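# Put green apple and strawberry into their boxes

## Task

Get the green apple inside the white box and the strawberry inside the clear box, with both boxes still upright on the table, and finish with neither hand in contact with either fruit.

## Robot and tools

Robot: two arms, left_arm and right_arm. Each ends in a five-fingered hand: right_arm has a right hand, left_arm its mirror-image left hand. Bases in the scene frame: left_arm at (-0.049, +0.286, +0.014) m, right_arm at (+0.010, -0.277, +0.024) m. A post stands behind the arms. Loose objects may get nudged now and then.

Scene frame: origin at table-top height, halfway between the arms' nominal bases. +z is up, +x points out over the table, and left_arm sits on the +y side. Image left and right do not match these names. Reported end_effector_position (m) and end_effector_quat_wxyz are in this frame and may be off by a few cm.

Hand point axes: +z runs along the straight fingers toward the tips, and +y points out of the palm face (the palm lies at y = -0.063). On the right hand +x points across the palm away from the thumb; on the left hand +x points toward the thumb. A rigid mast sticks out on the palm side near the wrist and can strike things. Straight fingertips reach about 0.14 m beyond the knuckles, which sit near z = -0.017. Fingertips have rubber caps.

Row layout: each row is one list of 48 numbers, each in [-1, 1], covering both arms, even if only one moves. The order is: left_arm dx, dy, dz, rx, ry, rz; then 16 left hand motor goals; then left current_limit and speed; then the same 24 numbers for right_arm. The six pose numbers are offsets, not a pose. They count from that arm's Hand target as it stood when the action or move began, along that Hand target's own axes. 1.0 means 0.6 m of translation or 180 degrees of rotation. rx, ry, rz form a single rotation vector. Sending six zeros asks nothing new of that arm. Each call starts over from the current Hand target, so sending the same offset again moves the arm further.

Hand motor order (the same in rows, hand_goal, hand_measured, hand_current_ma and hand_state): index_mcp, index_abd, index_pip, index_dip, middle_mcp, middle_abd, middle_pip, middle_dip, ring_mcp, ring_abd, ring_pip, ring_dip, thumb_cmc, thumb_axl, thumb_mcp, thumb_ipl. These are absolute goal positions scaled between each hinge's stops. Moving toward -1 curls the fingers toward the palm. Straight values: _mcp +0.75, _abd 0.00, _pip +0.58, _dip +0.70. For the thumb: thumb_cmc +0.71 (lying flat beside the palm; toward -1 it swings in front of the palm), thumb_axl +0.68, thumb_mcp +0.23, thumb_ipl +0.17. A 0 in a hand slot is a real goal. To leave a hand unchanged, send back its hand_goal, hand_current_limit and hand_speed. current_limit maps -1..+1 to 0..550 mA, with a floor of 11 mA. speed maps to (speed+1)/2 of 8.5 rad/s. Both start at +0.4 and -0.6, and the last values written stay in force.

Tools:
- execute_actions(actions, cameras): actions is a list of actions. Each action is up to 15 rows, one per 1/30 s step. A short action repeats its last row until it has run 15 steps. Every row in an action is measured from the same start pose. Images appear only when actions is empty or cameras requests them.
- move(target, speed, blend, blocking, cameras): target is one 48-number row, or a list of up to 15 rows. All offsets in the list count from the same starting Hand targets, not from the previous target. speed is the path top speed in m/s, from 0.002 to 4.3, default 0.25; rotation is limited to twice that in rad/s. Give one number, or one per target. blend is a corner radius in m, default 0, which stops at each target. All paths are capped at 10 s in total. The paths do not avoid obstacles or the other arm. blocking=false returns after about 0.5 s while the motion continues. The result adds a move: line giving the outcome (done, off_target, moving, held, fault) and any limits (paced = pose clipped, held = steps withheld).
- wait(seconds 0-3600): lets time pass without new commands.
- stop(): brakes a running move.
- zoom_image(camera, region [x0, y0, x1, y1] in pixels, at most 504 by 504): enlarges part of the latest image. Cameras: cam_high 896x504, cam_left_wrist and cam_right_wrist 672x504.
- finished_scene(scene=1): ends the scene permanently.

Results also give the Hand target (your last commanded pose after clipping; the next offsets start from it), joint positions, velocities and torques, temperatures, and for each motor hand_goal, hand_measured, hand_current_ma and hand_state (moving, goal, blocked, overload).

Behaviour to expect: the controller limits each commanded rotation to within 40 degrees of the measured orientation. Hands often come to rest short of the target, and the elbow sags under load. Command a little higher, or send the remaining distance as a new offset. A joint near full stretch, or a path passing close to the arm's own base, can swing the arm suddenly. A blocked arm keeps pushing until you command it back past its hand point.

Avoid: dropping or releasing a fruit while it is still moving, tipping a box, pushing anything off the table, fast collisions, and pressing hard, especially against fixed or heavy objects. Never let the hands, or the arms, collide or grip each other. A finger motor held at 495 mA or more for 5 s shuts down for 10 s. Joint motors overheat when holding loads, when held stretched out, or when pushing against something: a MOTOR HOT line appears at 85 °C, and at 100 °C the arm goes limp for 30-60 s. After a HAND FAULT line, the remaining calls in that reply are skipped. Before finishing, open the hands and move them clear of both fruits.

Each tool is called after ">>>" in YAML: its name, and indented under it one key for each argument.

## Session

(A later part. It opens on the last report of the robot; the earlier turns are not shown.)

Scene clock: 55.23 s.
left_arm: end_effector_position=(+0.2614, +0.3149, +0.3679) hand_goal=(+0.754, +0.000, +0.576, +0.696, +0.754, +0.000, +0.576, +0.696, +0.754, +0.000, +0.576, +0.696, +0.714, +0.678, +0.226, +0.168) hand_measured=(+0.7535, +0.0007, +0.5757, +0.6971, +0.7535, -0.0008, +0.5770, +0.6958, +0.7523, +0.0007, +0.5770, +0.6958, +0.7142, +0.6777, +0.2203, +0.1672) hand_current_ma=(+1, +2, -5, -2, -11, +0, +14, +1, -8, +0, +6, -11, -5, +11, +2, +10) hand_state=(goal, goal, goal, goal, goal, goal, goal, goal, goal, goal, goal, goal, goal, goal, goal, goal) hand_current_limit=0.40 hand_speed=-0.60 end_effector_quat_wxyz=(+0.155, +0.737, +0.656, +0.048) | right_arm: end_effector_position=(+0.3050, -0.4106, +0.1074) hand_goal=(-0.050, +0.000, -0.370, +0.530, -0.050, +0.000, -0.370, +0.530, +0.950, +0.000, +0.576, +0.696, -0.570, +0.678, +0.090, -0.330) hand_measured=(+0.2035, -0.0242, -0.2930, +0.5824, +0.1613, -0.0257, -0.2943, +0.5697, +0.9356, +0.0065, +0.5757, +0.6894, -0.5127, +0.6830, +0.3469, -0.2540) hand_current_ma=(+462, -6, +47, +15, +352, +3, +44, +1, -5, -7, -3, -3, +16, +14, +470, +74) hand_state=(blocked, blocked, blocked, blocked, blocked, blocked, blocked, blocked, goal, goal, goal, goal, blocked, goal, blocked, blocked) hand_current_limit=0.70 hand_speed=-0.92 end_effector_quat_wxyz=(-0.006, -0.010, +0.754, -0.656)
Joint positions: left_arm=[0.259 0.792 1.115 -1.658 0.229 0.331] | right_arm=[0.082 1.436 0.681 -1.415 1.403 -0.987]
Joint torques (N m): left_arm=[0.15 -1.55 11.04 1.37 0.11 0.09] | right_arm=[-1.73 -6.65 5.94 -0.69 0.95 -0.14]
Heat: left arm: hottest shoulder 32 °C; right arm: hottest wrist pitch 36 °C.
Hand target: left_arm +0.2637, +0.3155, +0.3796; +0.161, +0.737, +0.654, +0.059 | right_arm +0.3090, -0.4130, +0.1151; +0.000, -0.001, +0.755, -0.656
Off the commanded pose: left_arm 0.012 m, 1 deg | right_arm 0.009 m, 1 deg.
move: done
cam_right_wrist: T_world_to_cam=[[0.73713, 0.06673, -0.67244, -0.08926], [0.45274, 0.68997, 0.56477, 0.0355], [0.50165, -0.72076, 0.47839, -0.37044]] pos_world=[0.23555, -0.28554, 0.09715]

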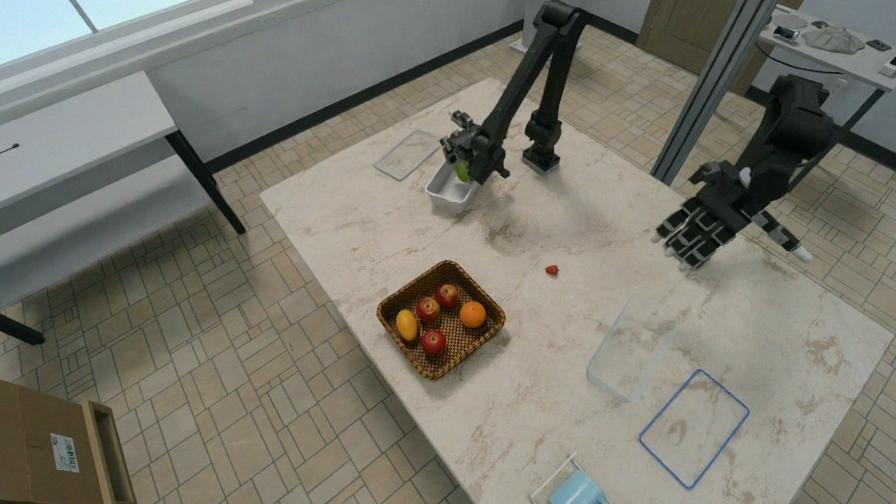

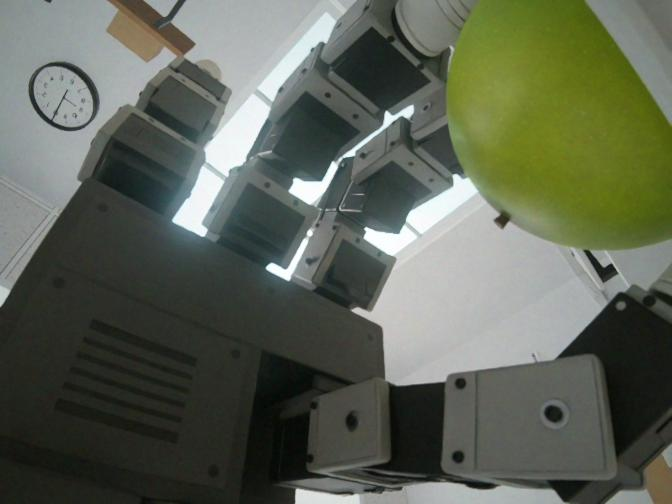

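>>> move:
  target: [0,0,0,0,0,0,0.754,0,0.576,0.696,0.754,0,0.576,0.696,0.754,0,0.576,0.696,0.714,0.678,0.226,0.168,0.4,-0.6,0,0,0,0,0,0,0.35,0,-0.3,0.58,-0.16,0,-0.4,0.5,0.95,0,0.576,0.696,-0.571,0.678,0.09,-0.33,0.7,-0.94]
  speed: 0.04
  cameras: ["cam_high","cam_right_wrist"]

>>> zoom_image:
  camera: "cam_high"
  region: [410, 110, 520, 220]

Scene clock: 55.90 s.
left_arm: end_effector_position=(+0.2614, +0.3149, +0.3679) hand_goal=(+0.754, +0.000, +0.576, +0.696, +0.754, +0.000, +0.576, +0.696, +0.754, +0.000, +0.576, +0.696, +0.714, +0.678, +0.226, +0.168) hand_measured=(+0.7535, +0.0007, +0.5770, +0.6958, +0.7535, +0.0007, +0.5770, +0.6958, +0.7535, +0.0007, +0.5770, +0.6958, +0.7154, +0.6767, +0.2203, +0.1672) hand_current_ma=(+4, -10, -3, +8, -15, -5, +5, +5, +1, -14, +10, -9, +3, +0, -6, +7) hand_state=(goal, goal, goal, goal, goal, goal, goal, goal, goal, goal, goal, goal, goal, goal, goal, goal) hand_current_limit=0.40 hand_speed=-0.60 end_effector_quat_wxyz=(+0.155, +0.737, +0.656, +0.048) | right_arm: end_effector_position=(+0.3047, -0.4106, +0.1075) hand_goal=(+0.350, +0.000, -0.300, +0.580, -0.160, +0.000, -0.400, +0.500, +0.950, +0.000, +0.576, +0.696, -0.570, +0.678, +0.090, -0.330) hand_measured=(+0.1794, -0.0228, -0.2571, +0.6015, +0.1577, -0.0242, -0.2943, +0.5697, +0.9356, +0.0080, +0.5757, +0.6894, -0.5027, +0.6820, +0.3459, -0.2540) hand_current_ma=(+124, -6, +16, +13, +466, -5, +80, +41, +5, -4, +12, -7, +34, -6, +479, +77) hand_state=(moving, blocked, blocked, blocked, blocked, blocked, blocked, blocked, goal, goal, goal, goal, blocked, goal, blocked, blocked) hand_current_limit=0.70 hand_speed=-0.94 end_effector_quat_wxyz=(-0.007, -0.011, +0.754, -0.656)
Joint positions: left_arm=[0.259 0.792 1.115 -1.658 0.229 0.331] | right_arm=[0.082 1.435 0.681 -1.415 1.403 -0.99]
Joint torques (N m): left_arm=[-1.08 -1.79 11.07 1.26 0.12 0.12] | right_arm=[-1.73 -6.65 5.93 -0.62 0.95 -0.15]
Heat: left arm: hottest shoulder 32 °C; right arm: hottest wrist pitch 36 °C.
Hand target: left_arm +0.2637, +0.3155, +0.3796; +0.161, +0.737, +0.654, +0.059 | right_arm +0.3090, -0.4130, +0.1151; +0.000, -0.001, +0.755, -0.656
Off the commanded pose: left_arm 0.012 m, 1 deg | right_arm 0.009 m, 1 deg.
move: done
cam_right_wrist: T_world_to_cam=[[0.7356, 0.06705, -0.67409, -0.08835], [0.45376, 0.6901, 0.5638, 0.03537], [0.50299, -0.7206, 0.47721, -0.3706]] pos_world=[0.23535, -0.28554, 0.09735]

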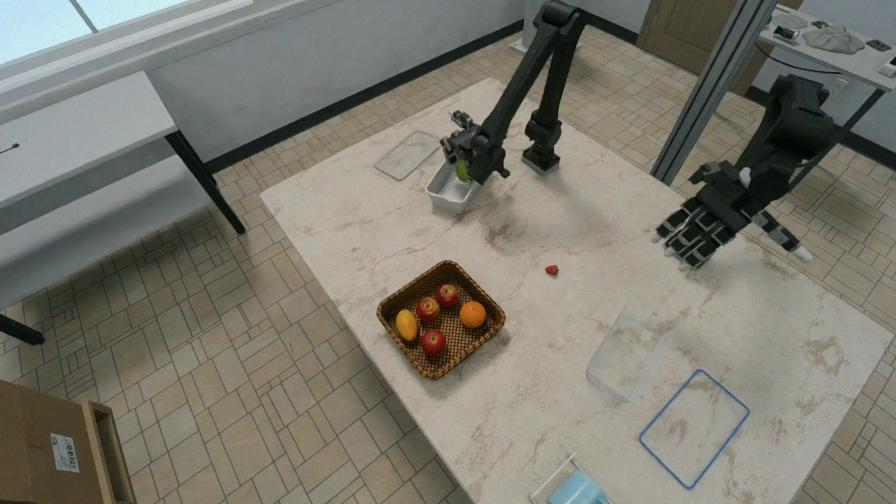

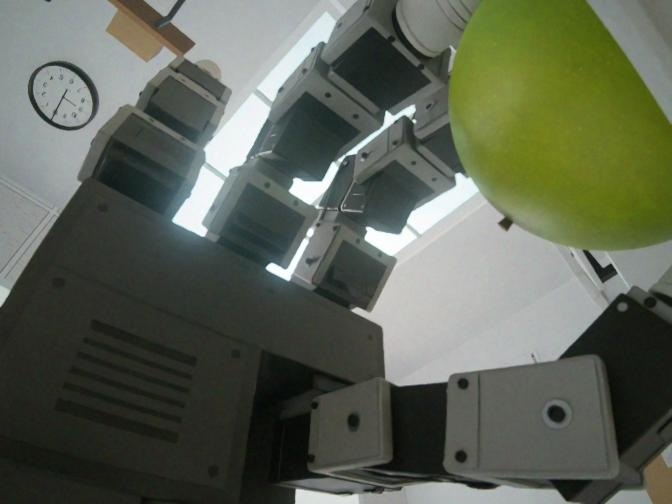

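Scaled by 4.582 from the camera's image (finer frame: 1280x720).

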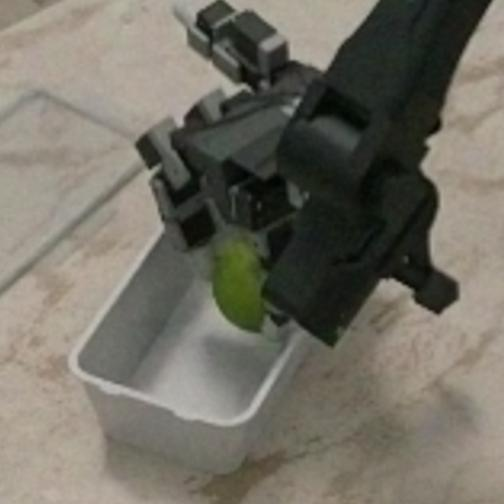

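>>> wait:
  seconds: 0.7
  cameras: ["cam_right_wrist"]

Scene clock: 56.67 s.
left_arm: end_effector_position=(+0.2614, +0.3149, +0.3679) hand_goal=(+0.754, +0.000, +0.576, +0.696, +0.754, +0.000, +0.576, +0.696, +0.754, +0.000, +0.576, +0.696, +0.714, +0.678, +0.226, +0.168) hand_measured=(+0.7535, +0.0007, +0.5770, +0.6958, +0.7523, -0.0008, +0.5770, +0.6958, +0.7535, -0.0008, +0.5770, +0.6958, +0.7142, +0.6767, +0.2203, +0.1681) hand_current_ma=(+9, -4, -2, +8, -19, +4, +10, -3, +9, -10, +7, -13, -11, +12, -3, -2) hand_state=(goal, goal, goal, goal, goal, goal, goal, goal, goal, goal, goal, goal, goal, goal, goal, goal) hand_current_limit=0.40 hand_speed=-0.60 end_effector_quat_wxyz=(+0.155, +0.737, +0.656, +0.048) | right_arm: end_effector_position=(+0.3047, -0.4106, +0.1075) hand_goal=(+0.350, +0.000, -0.300, +0.580, -0.160, +0.000, -0.400, +0.500, +0.950, +0.000, +0.576, +0.696, -0.570, +0.678, +0.090, -0.330) hand_measured=(+0.2132, -0.0154, -0.2725, +0.5951, +0.1589, -0.0521, -0.2930, +0.5697, +0.9344, +0.0065, +0.5757, +0.6907, -0.4776, +0.6872, +0.3192, -0.2549) hand_current_ma=(-8, +7, +8, +3, +467, +5, +82, +51, +1, -17, +0, -14, +67, +7, +473, +76) hand_state=(moving, moving, moving, moving, blocked, moving, blocked, blocked, goal, goal, goal, goal, moving, moving, moving, blocked) hand_current_limit=0.70 hand_speed=-0.94 end_effector_quat_wxyz=(-0.007, -0.011, +0.754, -0.656)
Joint positions: left_arm=[0.259 0.792 1.115 -1.658 0.229 0.331] | right_arm=[0.082 1.435 0.681 -1.415 1.403 -0.99]
Joint torques (N m): left_arm=[-0.67 -1.38 10.99 1.47 0.11 0.12] | right_arm=[-1.79 -6.71 5.91 -0.61 0.95 -0.15]
Heat: left arm: hottest shoulder 32 °C; right arm: hottest wrist pitch 36 °C.
Hand target: left_arm +0.2637, +0.3155, +0.3796; +0.161, +0.737, +0.654, +0.059 | right_arm +0.3090, -0.4130, +0.1150; +0.000, -0.001, +0.755, -0.656
Off the commanded pose: left_arm 0.012 m, 1 deg | right_arm 0.009 m, 1 deg.
wait: 0.70 s; at rest by 0.10 s
cam_right_wrist: T_world_to_cam=[[0.73529, 0.06711, -0.67442, -0.08809], [0.45395, 0.69014, 0.5636, 0.03534], [0.50327, -0.72056, 0.47698, -0.37062]] pos_world=[0.23525, -0.28554, 0.09745]

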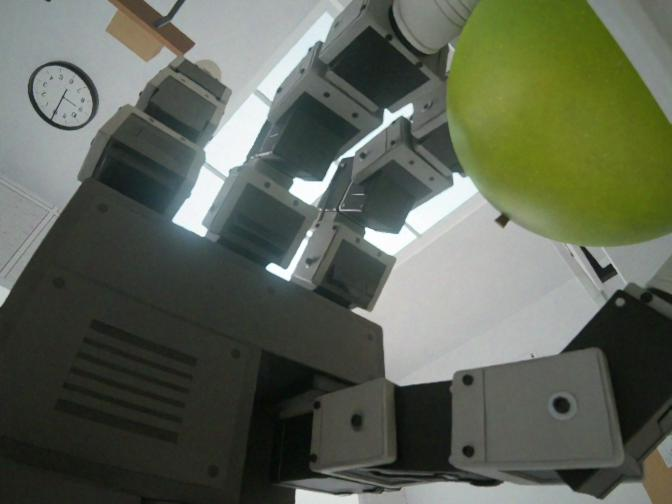

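>>> move:
  target: [0,0,0,0,0,0,0.754,0,0.576,0.696,0.754,0,0.576,0.696,0.754,0,0.576,0.696,0.714,0.678,0.226,0.168,0.4,-0.6,0,0,0,0,0,0,0.35,0,-0.3,0.58,-0.16,0.1,-0.4,0.5,0.95,0,0.576,0.696,-0.72,0.678,0.09,-0.33,0.7,-0.94]
  speed: 0.04
  cameras: ["cam_high","cam_right_wrist"]

>>> zoom_image:
  camera: "cam_high"
  region: [410, 110, 520, 220]

Scene clock: 57.57 s.
left_arm: end_effector_position=(+0.2614, +0.3149, +0.3679) hand_goal=(+0.754, +0.000, +0.576, +0.696, +0.754, +0.000, +0.576, +0.696, +0.754, +0.000, +0.576, +0.696, +0.714, +0.678, +0.226, +0.168) hand_measured=(+0.7523, -0.0008, +0.5770, +0.6958, +0.7535, -0.0008, +0.5770, +0.6958, +0.7535, +0.0007, +0.5770, +0.6958, +0.7142, +0.6777, +0.2193, +0.1681) hand_current_ma=(+3, -9, -7, +5, -12, -3, +12, -1, +7, -10, +8, -14, -8, -1, -11, +3) hand_state=(goal, goal, goal, goal, goal, goal, goal, goal, goal, goal, goal, goal, goal, goal, goal, goal) hand_current_limit=0.40 hand_speed=-0.60 end_effector_quat_wxyz=(+0.155, +0.737, +0.656, +0.048) | right_arm: end_effector_position=(+0.3047, -0.4106, +0.1075) hand_goal=(+0.350, +0.000, -0.300, +0.580, -0.160, +0.100, -0.400, +0.500, +0.950, +0.000, +0.576, +0.696, -0.720, +0.678, +0.090, -0.330) hand_measured=(+0.3241, +0.0021, -0.2930, +0.5837, +0.1589, -0.0682, -0.2866, +0.5709, +0.9344, +0.0080, +0.5770, +0.6894, -0.4600, +0.6946, +0.2925, -0.2559) hand_current_ma=(-13, +8, +14, -9, +469, -89, +103, +31, +12, -10, +15, -7, +453, +13, +479, +75) hand_state=(blocked, goal, goal, goal, blocked, blocked, blocked, blocked, goal, goal, goal, goal, moving, goal, blocked, blocked) hand_current_limit=0.70 hand_speed=-0.94 end_effector_quat_wxyz=(-0.007, -0.011, +0.754, -0.656)
Joint positions: left_arm=[0.259 0.792 1.115 -1.658 0.229 0.331] | right_arm=[0.082 1.435 0.681 -1.415 1.403 -0.99]
Joint torques (N m): left_arm=[-0.67 -1.73 11.34 1.31 0.14 0.04] | right_arm=[-1.73 -6.65 5.93 -0.61 0.96 -0.15]
Heat: left arm: hottest shoulder 32 °C; right arm: hottest wrist pitch 36 °C.
Hand target: left_arm +0.2637, +0.3155, +0.3796; +0.161, +0.737, +0.654, +0.059 | right_arm +0.3090, -0.4130, +0.1150; +0.000, -0.001, +0.755, -0.656
Off the commanded pose: left_arm 0.012 m, 1 deg | right_arm 0.009 m, 1 deg.
move: done
cam_right_wrist: T_world_to_cam=[[0.73529, 0.06711, -0.67442, -0.08809], [0.45395, 0.69014, 0.5636, 0.03534], [0.50327, -0.72056, 0.47698, -0.37062]] pos_world=[0.23525, -0.28554, 0.09745]

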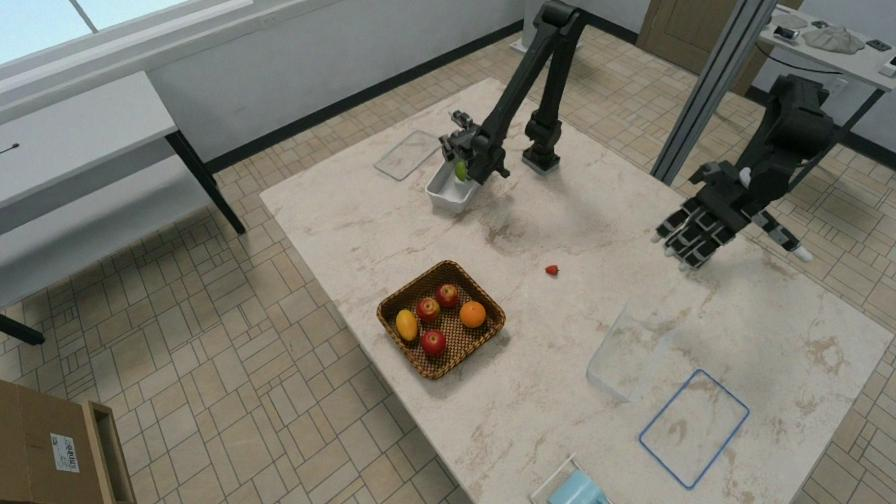

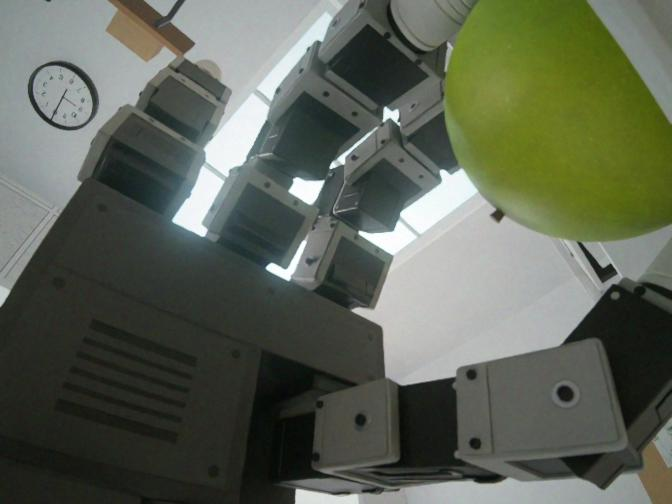

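Scaled by 4.582 from the camera's image (finer frame: 1280x720).

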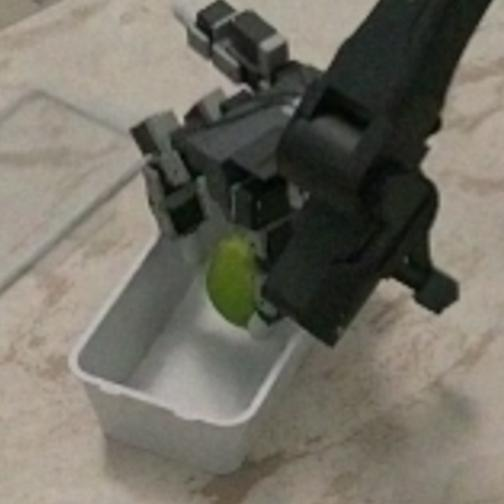

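>>> move:
  target: [0,0,0,0,0,0,0.754,0,0.576,0.696,0.754,0,0.576,0.696,0.754,0,0.576,0.696,0.714,0.678,0.226,0.168,0.4,-0.6,0,0,0,0,0,0,0.85,0,0.4,0.69,-0.16,0.1,-0.4,0.5,0.95,0,0.576,0.696,-0.62,0.678,0.09,-0.33,0.7,-0.85]
  speed: 0.04
  cameras: ["cam_high","cam_right_wrist"]

>>> zoom_image:
  camera: "cam_high"
  region: [410, 110, 520, 220]

Scene clock: 59.30 s.
left_arm: end_effector_position=(+0.2614, +0.3149, +0.3679) hand_goal=(+0.754, +0.000, +0.576, +0.696, +0.754, +0.000, +0.576, +0.696, +0.754, +0.000, +0.576, +0.696, +0.714, +0.678, +0.226, +0.168) hand_measured=(+0.7535, +0.0007, +0.5770, +0.6958, +0.7535, +0.0007, +0.5770, +0.6971, +0.7535, +0.0007, +0.5770, +0.6958, +0.7142, +0.6777, +0.2203, +0.1681) hand_current_ma=(+6, -17, -9, +1, -9, +2, +18, +2, +6, -1, +20, +0, -1, +7, -5, +16) hand_state=(goal, goal, goal, goal, goal, goal, goal, goal, goal, goal, goal, goal, goal, goal, goal, goal) hand_current_limit=0.40 hand_speed=-0.60 end_effector_quat_wxyz=(+0.155, +0.737, +0.656, +0.048) | right_arm: end_effector_position=(+0.3041, -0.4103, +0.1072) hand_goal=(+0.850, +0.000, +0.400, +0.690, -0.160, +0.100, -0.400, +0.500, +0.950, +0.000, +0.576, +0.696, -0.620, +0.678, +0.090, -0.330) hand_measured=(+0.4484, -0.0125, +0.0688, +0.6295, +0.2156, -0.0682, -0.2250, +0.5748, +0.9356, +0.0065, +0.5770, +0.6894, -0.4462, +0.7251, +0.1807, -0.2702) hand_current_ma=(-479, -4, -457, -37, +467, -93, +214, +47, +10, -14, +6, -4, +208, +25, +107, +46) hand_state=(blocked, goal, blocked, blocked, blocked, blocked, blocked, blocked, goal, goal, goal, goal, blocked, blocked, blocked, blocked) hand_current_limit=0.70 hand_speed=-0.85 end_effector_quat_wxyz=(-0.008, -0.011, +0.755, -0.655)
Joint positions: left_arm=[0.259 0.792 1.115 -1.658 0.229 0.331] | right_arm=[0.082 1.434 0.681 -1.415 1.399 -0.994]
Joint torques (N m): left_arm=[-0.79 -1.44 11.21 1.44 0.12 0.05] | right_arm=[-1.79 -6.65 5.93 -0.59 1.1 -0.12]
Heat: left arm: hottest shoulder 32 °C; right arm: hottest wrist pitch 36 °C.
Hand target: left_arm +0.2637, +0.3155, +0.3796; +0.161, +0.737, +0.654, +0.059 | right_arm +0.3090, -0.4130, +0.1150; +0.000, -0.001, +0.755, -0.656
Off the commanded pose: left_arm 0.012 m, 1 deg | right_arm 0.010 m, 2 deg.
move: done
cam_right_wrist: T_world_to_cam=[[0.73369, 0.06801, -0.67607, -0.08688], [0.45639, 0.68781, 0.56447, 0.0338], [0.5034, -0.7227, 0.4736, -0.37054]] pos_world=[0.23485, -0.28513, 0.09767]

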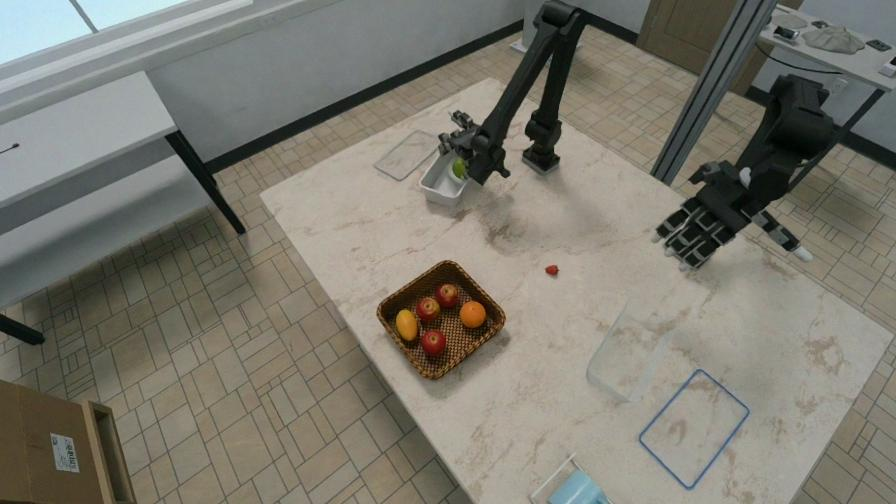

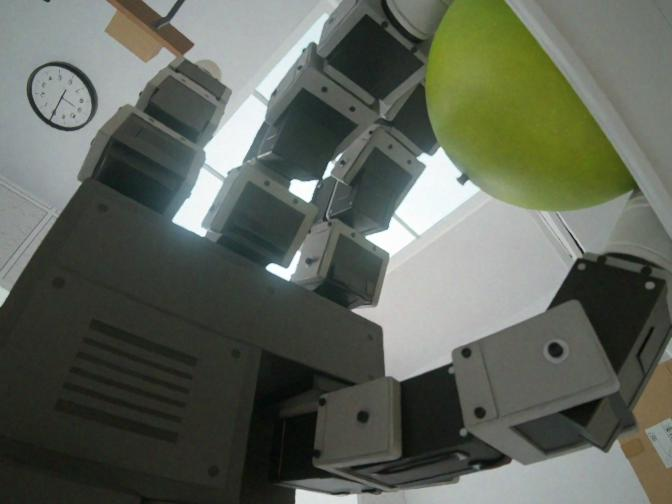

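Scaled by 4.582 from the camera's image (finer frame: 1280x720).

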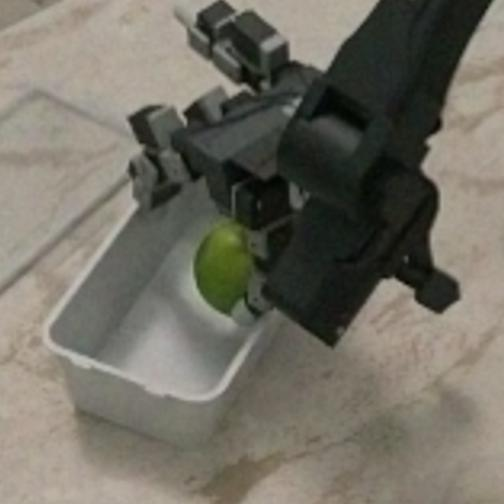

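>>> move:
  target: [0,0,0,0,0,0,0.754,0,0.576,0.696,0.754,0,0.576,0.696,0.754,0,0.576,0.696,0.714,0.678,0.226,0.168,0.4,-0.6,0,0,0,0,0,0,0.42,0,-0.05,0.62,-0.16,0.0,-0.4,0.5,0.95,0,0.576,0.696,-0.58,0.678,-0.08,-0.35,0.7,-0.85]
  speed: 0.04
  cameras: ["cam_high","cam_right_wrist"]

>>> zoom_image:
  camera: "cam_high"
  region: [410, 110, 520, 220]

Scene clock: 60.67 s.
left_arm: end_effector_position=(+0.2614, +0.3149, +0.3679) hand_goal=(+0.754, +0.000, +0.576, +0.696, +0.754, +0.000, +0.576, +0.696, +0.754, +0.000, +0.576, +0.696, +0.714, +0.678, +0.226, +0.168) hand_measured=(+0.7523, -0.0008, +0.5770, +0.6958, +0.7535, -0.0008, +0.5770, +0.6958, +0.7535, +0.0007, +0.5757, +0.6971, +0.7154, +0.6777, +0.2203, +0.1672) hand_current_ma=(+8, -11, -13, +3, -4, -6, +6, +5, +0, -19, +12, -6, -2, +3, -11, +17) hand_state=(goal, goal, goal, goal, goal, goal, goal, goal, goal, goal, goal, goal, goal, goal, goal, goal) hand_current_limit=0.40 hand_speed=-0.60 end_effector_quat_wxyz=(+0.155, +0.737, +0.656, +0.048) | right_arm: end_effector_position=(+0.3039, -0.4103, +0.1071) hand_goal=(+0.420, +0.000, -0.050, +0.620, -0.160, +0.000, -0.400, +0.500, +0.950, +0.000, +0.576, +0.696, -0.580, +0.678, -0.080, -0.350) hand_measured=(+0.4086, +0.0051, -0.0492, +0.6168, +0.2132, -0.1180, -0.2276, +0.5760, +0.9356, +0.0065, +0.5770, +0.6869, -0.4211, +0.7283, +0.1431, -0.2797) hand_current_ma=(-10, +5, +0, -2, +469, -43, +222, +47, +5, -11, -5, -7, +186, +32, +477, +69) hand_state=(goal, goal, goal, goal, blocked, blocked, blocked, blocked, goal, goal, goal, goal, blocked, blocked, blocked, blocked) hand_current_limit=0.70 hand_speed=-0.85 end_effector_quat_wxyz=(-0.009, -0.012, +0.755, -0.655)
Joint positions: left_arm=[0.259 0.792 1.115 -1.658 0.229 0.331] | right_arm=[0.082 1.434 0.681 -1.415 1.399 -0.996]
Joint torques (N m): left_arm=[-0.79 -1.73 10.96 1.39 0.11 0.07] | right_arm=[-1.73 -6.59 5.91 -0.57 1.12 -0.11]
Heat: left arm: hottest shoulder 32 °C; right arm: hottest wrist pitch 36 °C.
Hand target: left_arm +0.2637, +0.3155, +0.3796; +0.161, +0.737, +0.654, +0.059 | right_arm +0.3090, -0.4130, +0.1150; +0.000, -0.001, +0.755, -0.656
Off the commanded pose: left_arm 0.012 m, 1 deg | right_arm 0.010 m, 2 deg.
move: done
cam_right_wrist: T_world_to_cam=[[0.7324, 0.06825, -0.67744, -0.08616], [0.45743, 0.68765, 0.56382, 0.03361], [0.50432, -0.72283, 0.47242, -0.37063]] pos_world=[0.23464, -0.28513, 0.09777]

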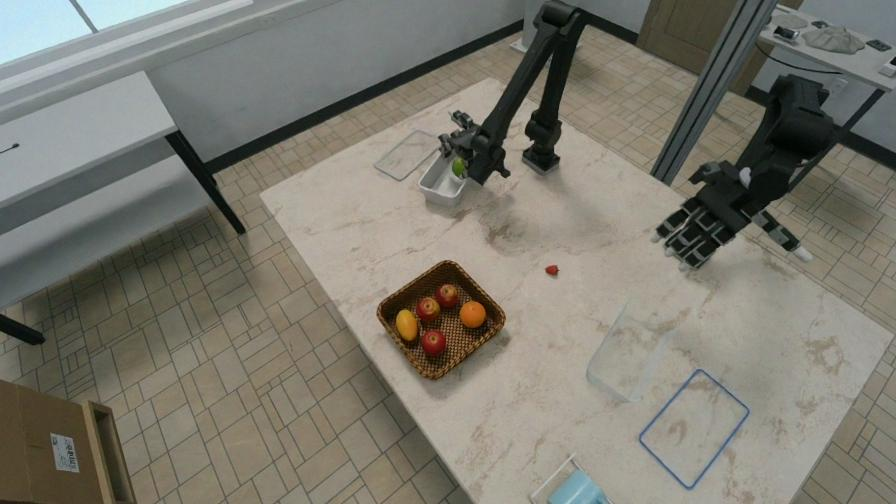

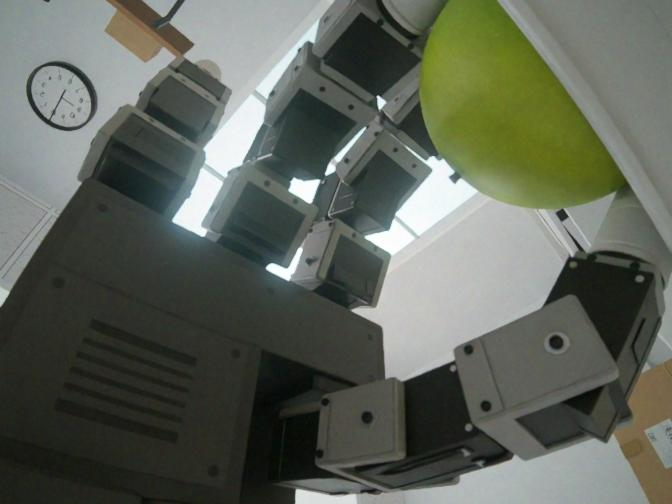

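Scaled by 4.582 from the camera's image (finer frame: 1280x720).

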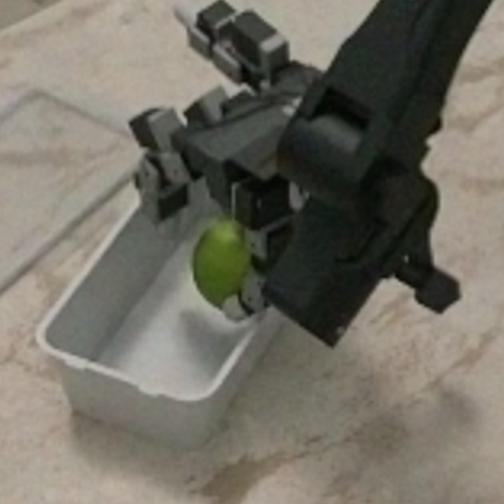

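>>> move:
  target: [0,0,0,0,0,0,0.754,0,0.576,0.696,0.754,0,0.576,0.696,0.754,0,0.576,0.696,0.714,0.678,0.226,0.168,0.4,-0.6,0,0,0,0,0,0,0.33,0,-0.25,0.58,-0.16,0.25,-0.4,0.5,0.95,0,0.576,0.696,-0.8,0.678,-0.0,-0.35,0.7,-0.85]
  speed: 0.04
  cameras: ["cam_high","cam_right_wrist"]

>>> zoom_image:
  camera: "cam_high"
  region: [410, 110, 520, 220]

Scene clock: 61.77 s.
left_arm: end_effector_position=(+0.2614, +0.3149, +0.3679) hand_goal=(+0.754, +0.000, +0.576, +0.696, +0.754, +0.000, +0.576, +0.696, +0.754, +0.000, +0.576, +0.696, +0.714, +0.678, +0.226, +0.168) hand_measured=(+0.7535, +0.0007, +0.5770, +0.6958, +0.7535, +0.0007, +0.5770, +0.6971, +0.7547, -0.0008, +0.5770, +0.6958, +0.7142, +0.6777, +0.2193, +0.1672) hand_current_ma=(+1, -10, -1, +8, -13, -9, +13, +2, -2, -6, +11, -10, +3, +6, -4, +13) hand_state=(goal, goal, goal, goal, goal, goal, goal, goal, goal, goal, goal, goal, goal, goal, goal, goal) hand_current_limit=0.40 hand_speed=-0.60 end_effector_quat_wxyz=(+0.155, +0.737, +0.656, +0.048) | right_arm: end_effector_position=(+0.3039, -0.4103, +0.1071) hand_goal=(+0.330, +0.000, -0.250, +0.580, -0.160, +0.250, -0.400, +0.500, +0.950, +0.000, +0.576, +0.696, -0.800, +0.678, +0.000, -0.350) hand_measured=(+0.3338, +0.0095, -0.2224, +0.5849, +0.2132, -0.0916, -0.2263, +0.5748, +0.9356, +0.0080, +0.5757, +0.6894, -0.4211, +0.7367, +0.1441, -0.2787) hand_current_ma=(-3, +3, +20, -9, +465, -350, +218, +45, +13, -1, +0, -2, +469, +44, +252, +56) hand_state=(goal, goal, blocked, goal, blocked, blocked, blocked, blocked, goal, goal, goal, goal, blocked, blocked, blocked, blocked) hand_current_limit=0.70 hand_speed=-0.85 end_effector_quat_wxyz=(-0.009, -0.012, +0.755, -0.655)
Joint positions: left_arm=[0.259 0.792 1.115 -1.658 0.229 0.331] | right_arm=[0.082 1.434 0.681 -1.415 1.399 -0.996]
Joint torques (N m): left_arm=[-0.62 -2.08 11.12 1.42 0.09 0.03] | right_arm=[-1.79 -6.59 5.93 -0.57 1.11 -0.11]
Heat: left arm: hottest shoulder 32 °C; right arm: hottest wrist pitch 36 °C.
Hand target: left_arm +0.2637, +0.3155, +0.3796; +0.161, +0.737, +0.654, +0.059 | right_arm +0.3090, -0.4130, +0.1150; +0.000, -0.001, +0.755, -0.656
Off the commanded pose: left_arm 0.012 m, 1 deg | right_arm 0.010 m, 2 deg.
move: done
cam_right_wrist: T_world_to_cam=[[0.7324, 0.06825, -0.67744, -0.08616], [0.45743, 0.68765, 0.56382, 0.03361], [0.50432, -0.72283, 0.47242, -0.37063]] pos_world=[0.23464, -0.28513, 0.09777]

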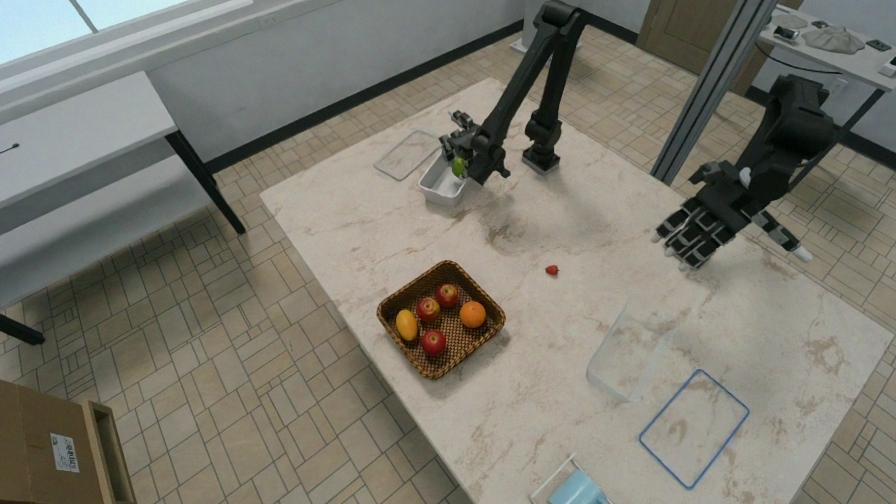

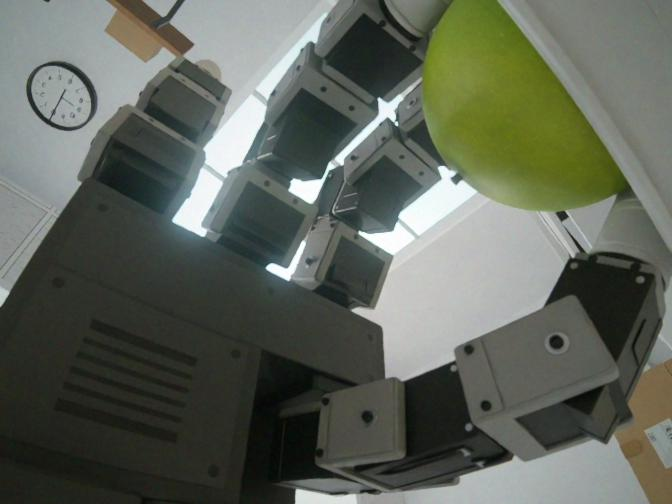

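Scaled by 4.582 from the camera's image (finer frame: 1280x720).

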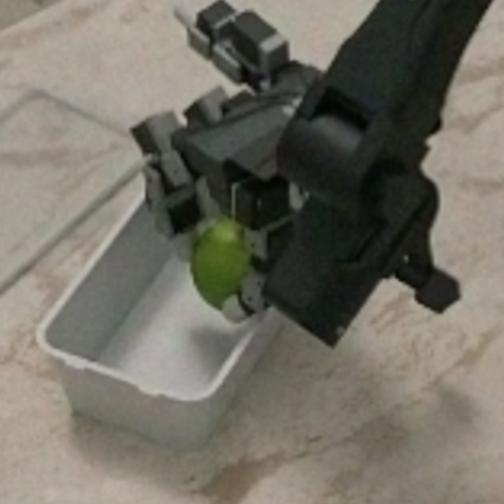

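>>> move:
  target:
    - [0,0,0,0,0,0,0.754,0,0.576,0.696,0.754,0,0.576,0.696,0.754,0,0.576,0.696,0.714,0.678,0.226,0.168,0.4,-0.6,0,-0.071,-0.01,0,0,0,0.33,0,-0.25,0.58,-0.16,0.25,-0.4,0.5,0.95,0,0.576,0.696,-0.8,0.678,-0.0,-0.35,0.7,-0.85]
    - [0,0,0,0,0,0,0.754,0,0.576,0.696,0.754,0,0.576,0.696,0.754,0,0.576,0.696,0.714,0.678,0.226,0.168,0.4,-0.6,-0.015,-0.077,0.0323,0,0,0,0.33,0,-0.25,0.58,-0.16,0.25,-0.4,0.5,0.95,0,0.576,0.696,-0.8,0.678,-0.0,-0.35,0.7,-0.85]
  speed: 0.05
  blend: [0.005, 0]
  cameras: ["cam_high","cam_right_wrist"]

>>> zoom_image:
  camera: "cam_high"
  region: [410, 110, 520, 220]

Scene clock: 66.40 s.
left_arm: end_effector_position=(+0.2614, +0.3149, +0.3679) hand_goal=(+0.754, +0.000, +0.576, +0.696, +0.754, +0.000, +0.576, +0.696, +0.754, +0.000, +0.576, +0.696, +0.714, +0.678, +0.226, +0.168) hand_measured=(+0.7523, +0.0007, +0.5757, +0.6971, +0.7535, -0.0008, +0.5770, +0.6971, +0.7535, +0.0007, +0.5782, +0.6958, +0.7142, +0.6777, +0.2203, +0.1681) hand_current_ma=(+4, -12, -7, +3, +0, +1, +9, -4, +1, -16, +21, -3, -2, +2, -10, +13) hand_state=(goal, goal, goal, goal, goal, goal, goal, goal, goal, goal, goal, goal, goal, goal, goal, goal) hand_current_limit=0.40 hand_speed=-0.60 end_effector_quat_wxyz=(+0.155, +0.737, +0.656, +0.048) | right_arm: end_effector_position=(+0.3229, -0.4341, +0.1557) hand_goal=(+0.330, +0.000, -0.250, +0.580, -0.160, +0.250, -0.400, +0.500, +0.950, +0.000, +0.576, +0.696, -0.800, +0.678, +0.000, -0.350) hand_measured=(+0.3338, +0.0065, -0.2211, +0.5862, +0.2132, -0.0902, -0.2263, +0.5760, +0.9356, +0.0051, +0.5770, +0.6881, -0.4211, +0.7367, +0.1431, -0.2797) hand_current_ma=(-7, +1, +16, +12, +463, -351, +225, +38, +12, -15, +11, +0, +458, +58, +260, +68) hand_state=(goal, goal, blocked, goal, blocked, blocked, blocked, blocked, goal, goal, goal, goal, blocked, blocked, blocked, blocked) hand_current_limit=0.70 hand_speed=-0.85 end_effector_quat_wxyz=(-0.001, -0.007, +0.756, -0.655)
Joint positions: left_arm=[0.259 0.792 1.115 -1.658 0.229 0.331] | right_arm=[-0.006 1.239 0.701 -1.049 1.428 -1.565]
Joint torques (N m): left_arm=[-0.5 -1.73 11.22 1.35 0.15 0.07] | right_arm=[-2.08 -5.95 6.06 0.54 1.2 -0.12]
Heat: left arm: hottest shoulder 32 °C; right arm: hottest wrist pitch 36 °C.
Hand target: left_arm +0.2637, +0.3155, +0.3796; +0.161, +0.737, +0.654, +0.059 | right_arm +0.3181, -0.4386, +0.1581; +0.000, -0.001, +0.755, -0.656
Off the commanded pose: left_arm 0.012 m, 1 deg | right_arm 0.007 m, 1 deg.
move: done
cam_right_wrist: T_world_to_cam=[[0.74444, 0.07182, -0.66382, -0.07], [0.44405, 0.6892, 0.57255, 0.01758], [0.49862, -0.721, 0.48118, -0.41907]] pos_world=[0.25326, -0.30924, 0.14512]

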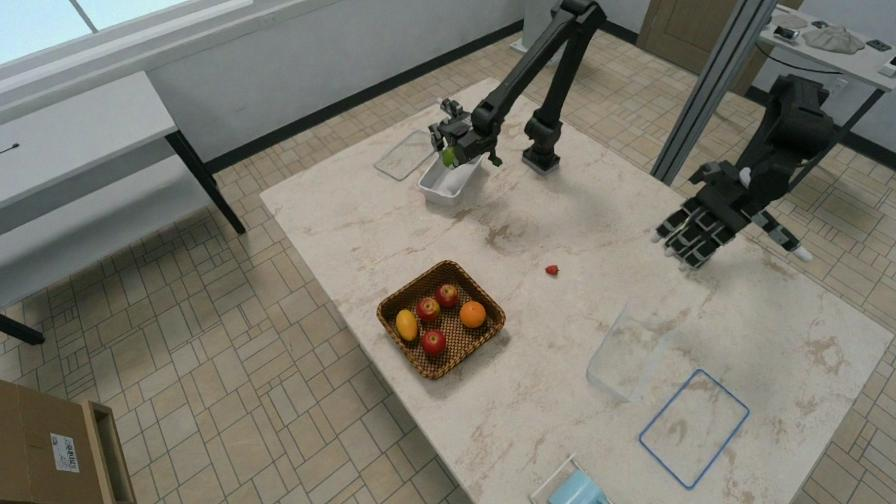

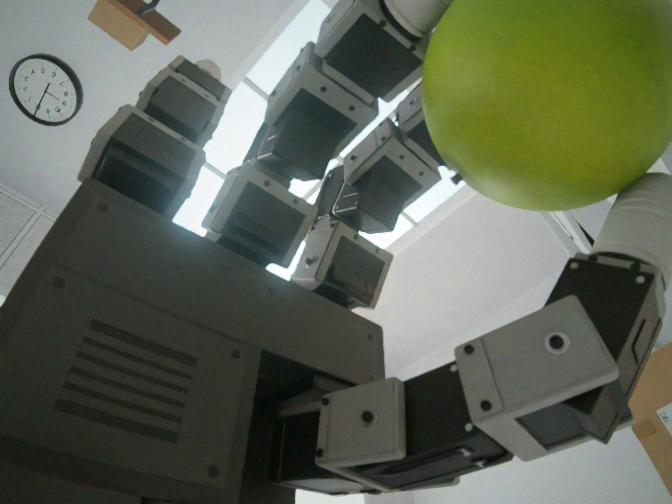

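Scaled by 4.582 from the camera's image (finer frame: 1280x720).

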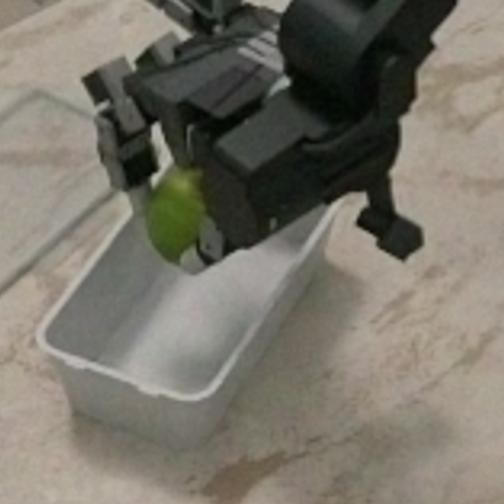

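>>> move:
  target: [0,0,0,0,0,0,0.754,0,0.576,0.696,0.754,0,0.576,0.696,0.754,0,0.576,0.696,0.714,0.678,0.226,0.168,0.4,-0.6,0,0,0,0,0,0,0.9,0,0.5,0.69,-0.16,0.25,-0.4,0.5,0.95,0,0.576,0.696,-0.8,0.678,-0.0,-0.35,0.7,-0.8]
  speed: 0.05
  cameras: ["cam_high","cam_right_wrist"]

>>> zoom_image:
  camera: "cam_high"
  region: [410, 110, 520, 220]

Scene clock: 67.83 s.
left_arm: end_effector_position=(+0.2614, +0.3149, +0.3679) hand_goal=(+0.754, +0.000, +0.576, +0.696, +0.754, +0.000, +0.576, +0.696, +0.754, +0.000, +0.576, +0.696, +0.714, +0.678, +0.226, +0.168) hand_measured=(+0.7535, +0.0007, +0.5770, +0.6958, +0.7535, -0.0008, +0.5770, +0.6958, +0.7535, +0.0007, +0.5770, +0.6958, +0.7142, +0.6767, +0.2203, +0.1672) hand_current_ma=(-1, -10, -5, +3, -10, +4, +6, -3, +9, -6, +15, -5, -5, +3, +0, +6) hand_state=(goal, goal, goal, goal, goal, goal, goal, goal, goal, goal, goal, goal, goal, goal, goal, goal) hand_current_limit=0.40 hand_speed=-0.60 end_effector_quat_wxyz=(+0.155, +0.737, +0.656, +0.048) | right_arm: end_effector_position=(+0.3216, -0.4343, +0.1544) hand_goal=(+0.900, +0.000, +0.500, +0.690, -0.160, +0.250, -0.400, +0.500, +0.950, +0.000, +0.576, +0.696, -0.800, +0.678, +0.000, -0.350) hand_measured=(+0.8644, +0.0080, +0.4897, +0.6881, +0.2144, -0.0799, -0.2250, +0.5748, +0.9356, +0.0065, +0.5757, +0.6894, -0.4198, +0.7399, +0.1431, -0.2797) hand_current_ma=(-15, -1, +15, +8, +470, -323, +223, +52, +6, -15, +3, -2, +461, +53, +242, +80) hand_state=(blocked, goal, goal, goal, blocked, blocked, blocked, blocked, goal, goal, goal, goal, blocked, blocked, blocked, blocked) hand_current_limit=0.70 hand_speed=-0.80 end_effector_quat_wxyz=(-0.002, -0.009, +0.756, -0.655)
Joint positions: left_arm=[0.259 0.792 1.115 -1.658 0.229 0.331] | right_arm=[-0.007 1.237 0.696 -1.038 1.428 -1.577]
Joint torques (N m): left_arm=[-1.14 -1.73 11.11 1.28 0.17 0.11] | right_arm=[-2.08 -5.89 6.3 0.57 1.23 -0.12]
Heat: left arm: hottest shoulder 32 °C; right arm: hottest wrist pitch 36 °C.
Hand target: left_arm +0.2637, +0.3155, +0.3796; +0.161, +0.737, +0.654, +0.059 | right_arm +0.3180, -0.4387, +0.1580; +0.000, -0.001, +0.755, -0.656
Off the commanded pose: left_arm 0.012 m, 1 deg | right_arm 0.007 m, 1 deg.
move: done
cam_right_wrist: T_world_to_cam=[[0.74166, 0.07274, -0.66683, -0.06809], [0.44576, 0.6894, 0.57098, 0.01881], [0.50124, -0.72072, 0.47888, -0.41823]] pos_world=[0.25175, -0.30944, 0.14414]

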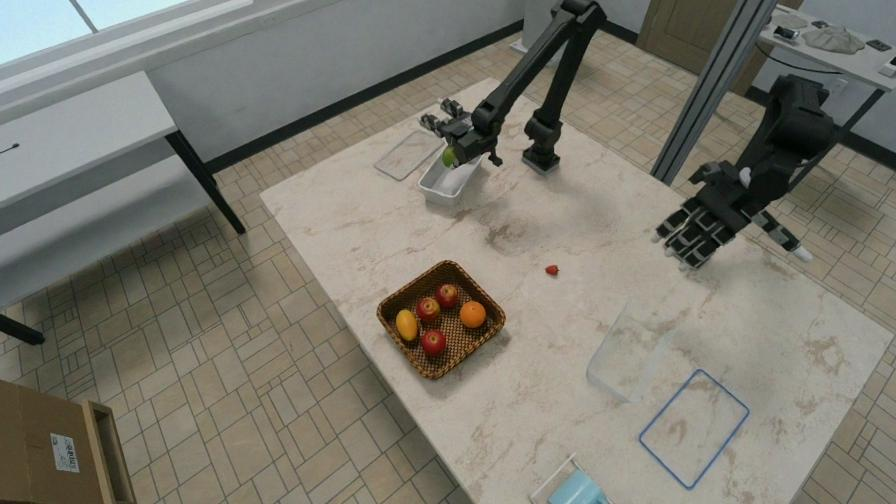

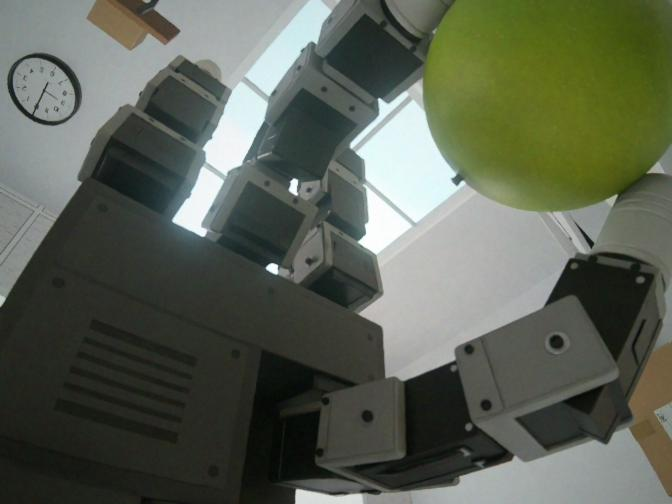

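Scaled by 4.582 from the camera's image (finer frame: 1280x720).

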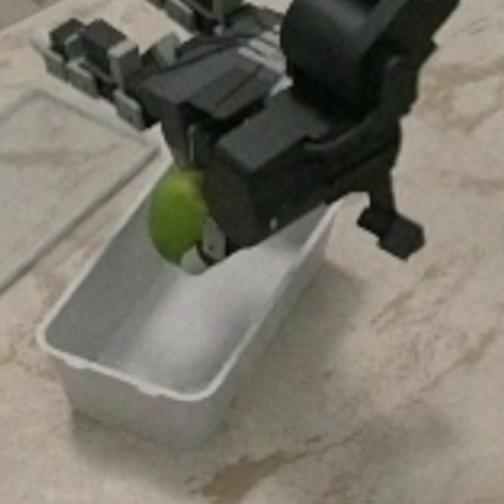

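>>> move:
  target: [0,0,0,0,0,0,0.754,0,0.576,0.696,0.754,0,0.576,0.696,0.754,0,0.576,0.696,0.714,0.678,0.226,0.168,0.4,-0.6,0,0.0743,0.0104,0,0,0,0.9,0,0.5,0.69,-0.16,0.25,-0.4,0.5,0.95,0,0.576,0.696,-0.8,0.678,-0.0,-0.35,0.7,-0.8]
  speed: 0.05
  cameras: ["cam_high","cam_right_wrist"]

>>> zoom_image:
  camera: "cam_high"
  region: [410, 110, 520, 220]

Scene clock: 69.70 s.
left_arm: end_effector_position=(+0.2614, +0.3149, +0.3679) hand_goal=(+0.754, +0.000, +0.576, +0.696, +0.754, +0.000, +0.576, +0.696, +0.754, +0.000, +0.576, +0.696, +0.714, +0.678, +0.226, +0.168) hand_measured=(+0.7523, +0.0007, +0.5782, +0.6958, +0.7535, +0.0007, +0.5770, +0.6971, +0.7535, -0.0008, +0.5770, +0.6958, +0.7142, +0.6777, +0.2203, +0.1681) hand_current_ma=(-9, -6, -10, -1, -8, -2, +5, -1, +7, -4, +11, -11, -4, +2, -13, +15) hand_state=(goal, goal, goal, goal, goal, goal, goal, goal, goal, goal, goal, goal, goal, goal, goal, goal) hand_current_limit=0.40 hand_speed=-0.60 end_effector_quat_wxyz=(+0.155, +0.737, +0.656, +0.048) | right_arm: end_effector_position=(+0.3216, -0.4342, +0.1156) hand_goal=(+0.900, +0.000, +0.500, +0.690, -0.160, +0.250, -0.400, +0.500, +0.950, +0.000, +0.576, +0.696, -0.800, +0.678, +0.000, -0.350) hand_measured=(+0.8668, +0.0080, +0.4910, +0.6881, +0.2144, -0.0784, -0.2250, +0.5760, +0.9356, +0.0065, +0.5757, +0.6881, -0.4211, +0.7409, +0.1441, -0.2806) hand_current_ma=(-26, +1, +14, +7, +474, -327, +224, +44, +1, -8, +8, -5, +474, +51, +256, +74) hand_state=(blocked, goal, goal, goal, blocked, blocked, blocked, blocked, goal, goal, goal, goal, blocked, blocked, blocked, blocked) hand_current_limit=0.70 hand_speed=-0.80 end_effector_quat_wxyz=(+0.006, -0.002, +0.756, -0.655)
Joint positions: left_arm=[0.259 0.792 1.115 -1.658 0.229 0.331] | right_arm=[-0.007 1.303 0.626 -0.878 1.427 -1.58]
Joint torques (N m): left_arm=[-1.14 -1.55 11.11 1.32 0.13 0.09] | right_arm=[-2.08 -4.48 5.78 0.62 1.25 -0.13]
Heat: left arm: hottest shoulder 32 °C; right arm: hottest wrist pitch 36 °C.
Hand target: left_arm +0.2637, +0.3155, +0.3796; +0.161, +0.737, +0.654, +0.059 | right_arm +0.3179, -0.4386, +0.1130; +0.000, -0.001, +0.755, -0.656
Off the commanded pose: left_arm 0.012 m, 1 deg | right_arm 0.006 m, 1 deg.
move: done
cam_right_wrist: T_world_to_cam=[[0.75594, 0.07372, -0.65047, -0.10004], [0.43294, 0.68901, 0.58123, 0.04368], [0.49103, -0.72099, 0.48894, -0.39768]] pos_world=[0.25199, -0.30944, 0.10398]

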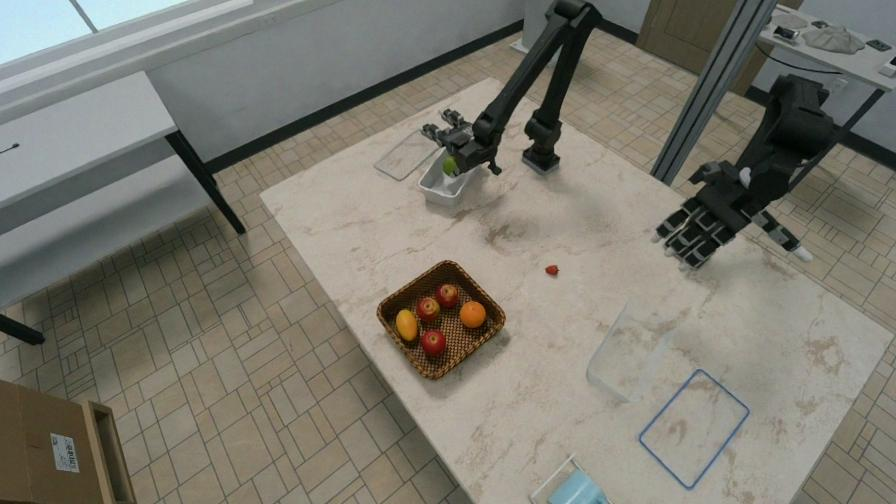

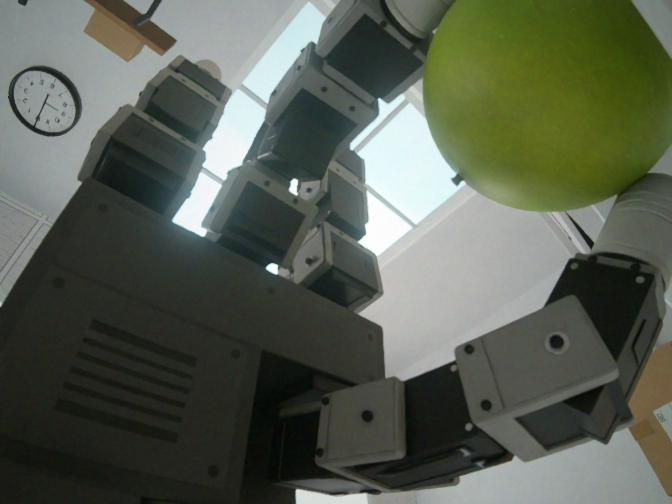

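Scaled by 4.582 from the camera's image (finer frame: 1280x720).

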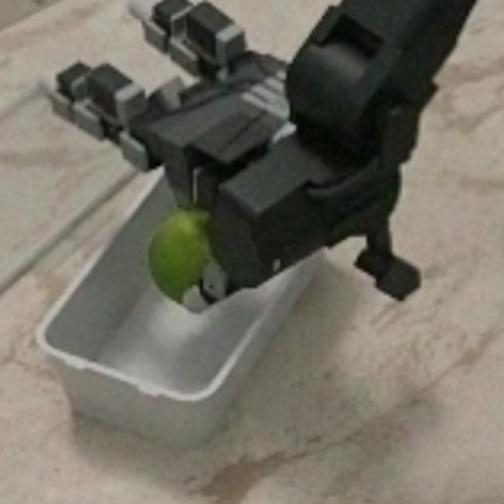

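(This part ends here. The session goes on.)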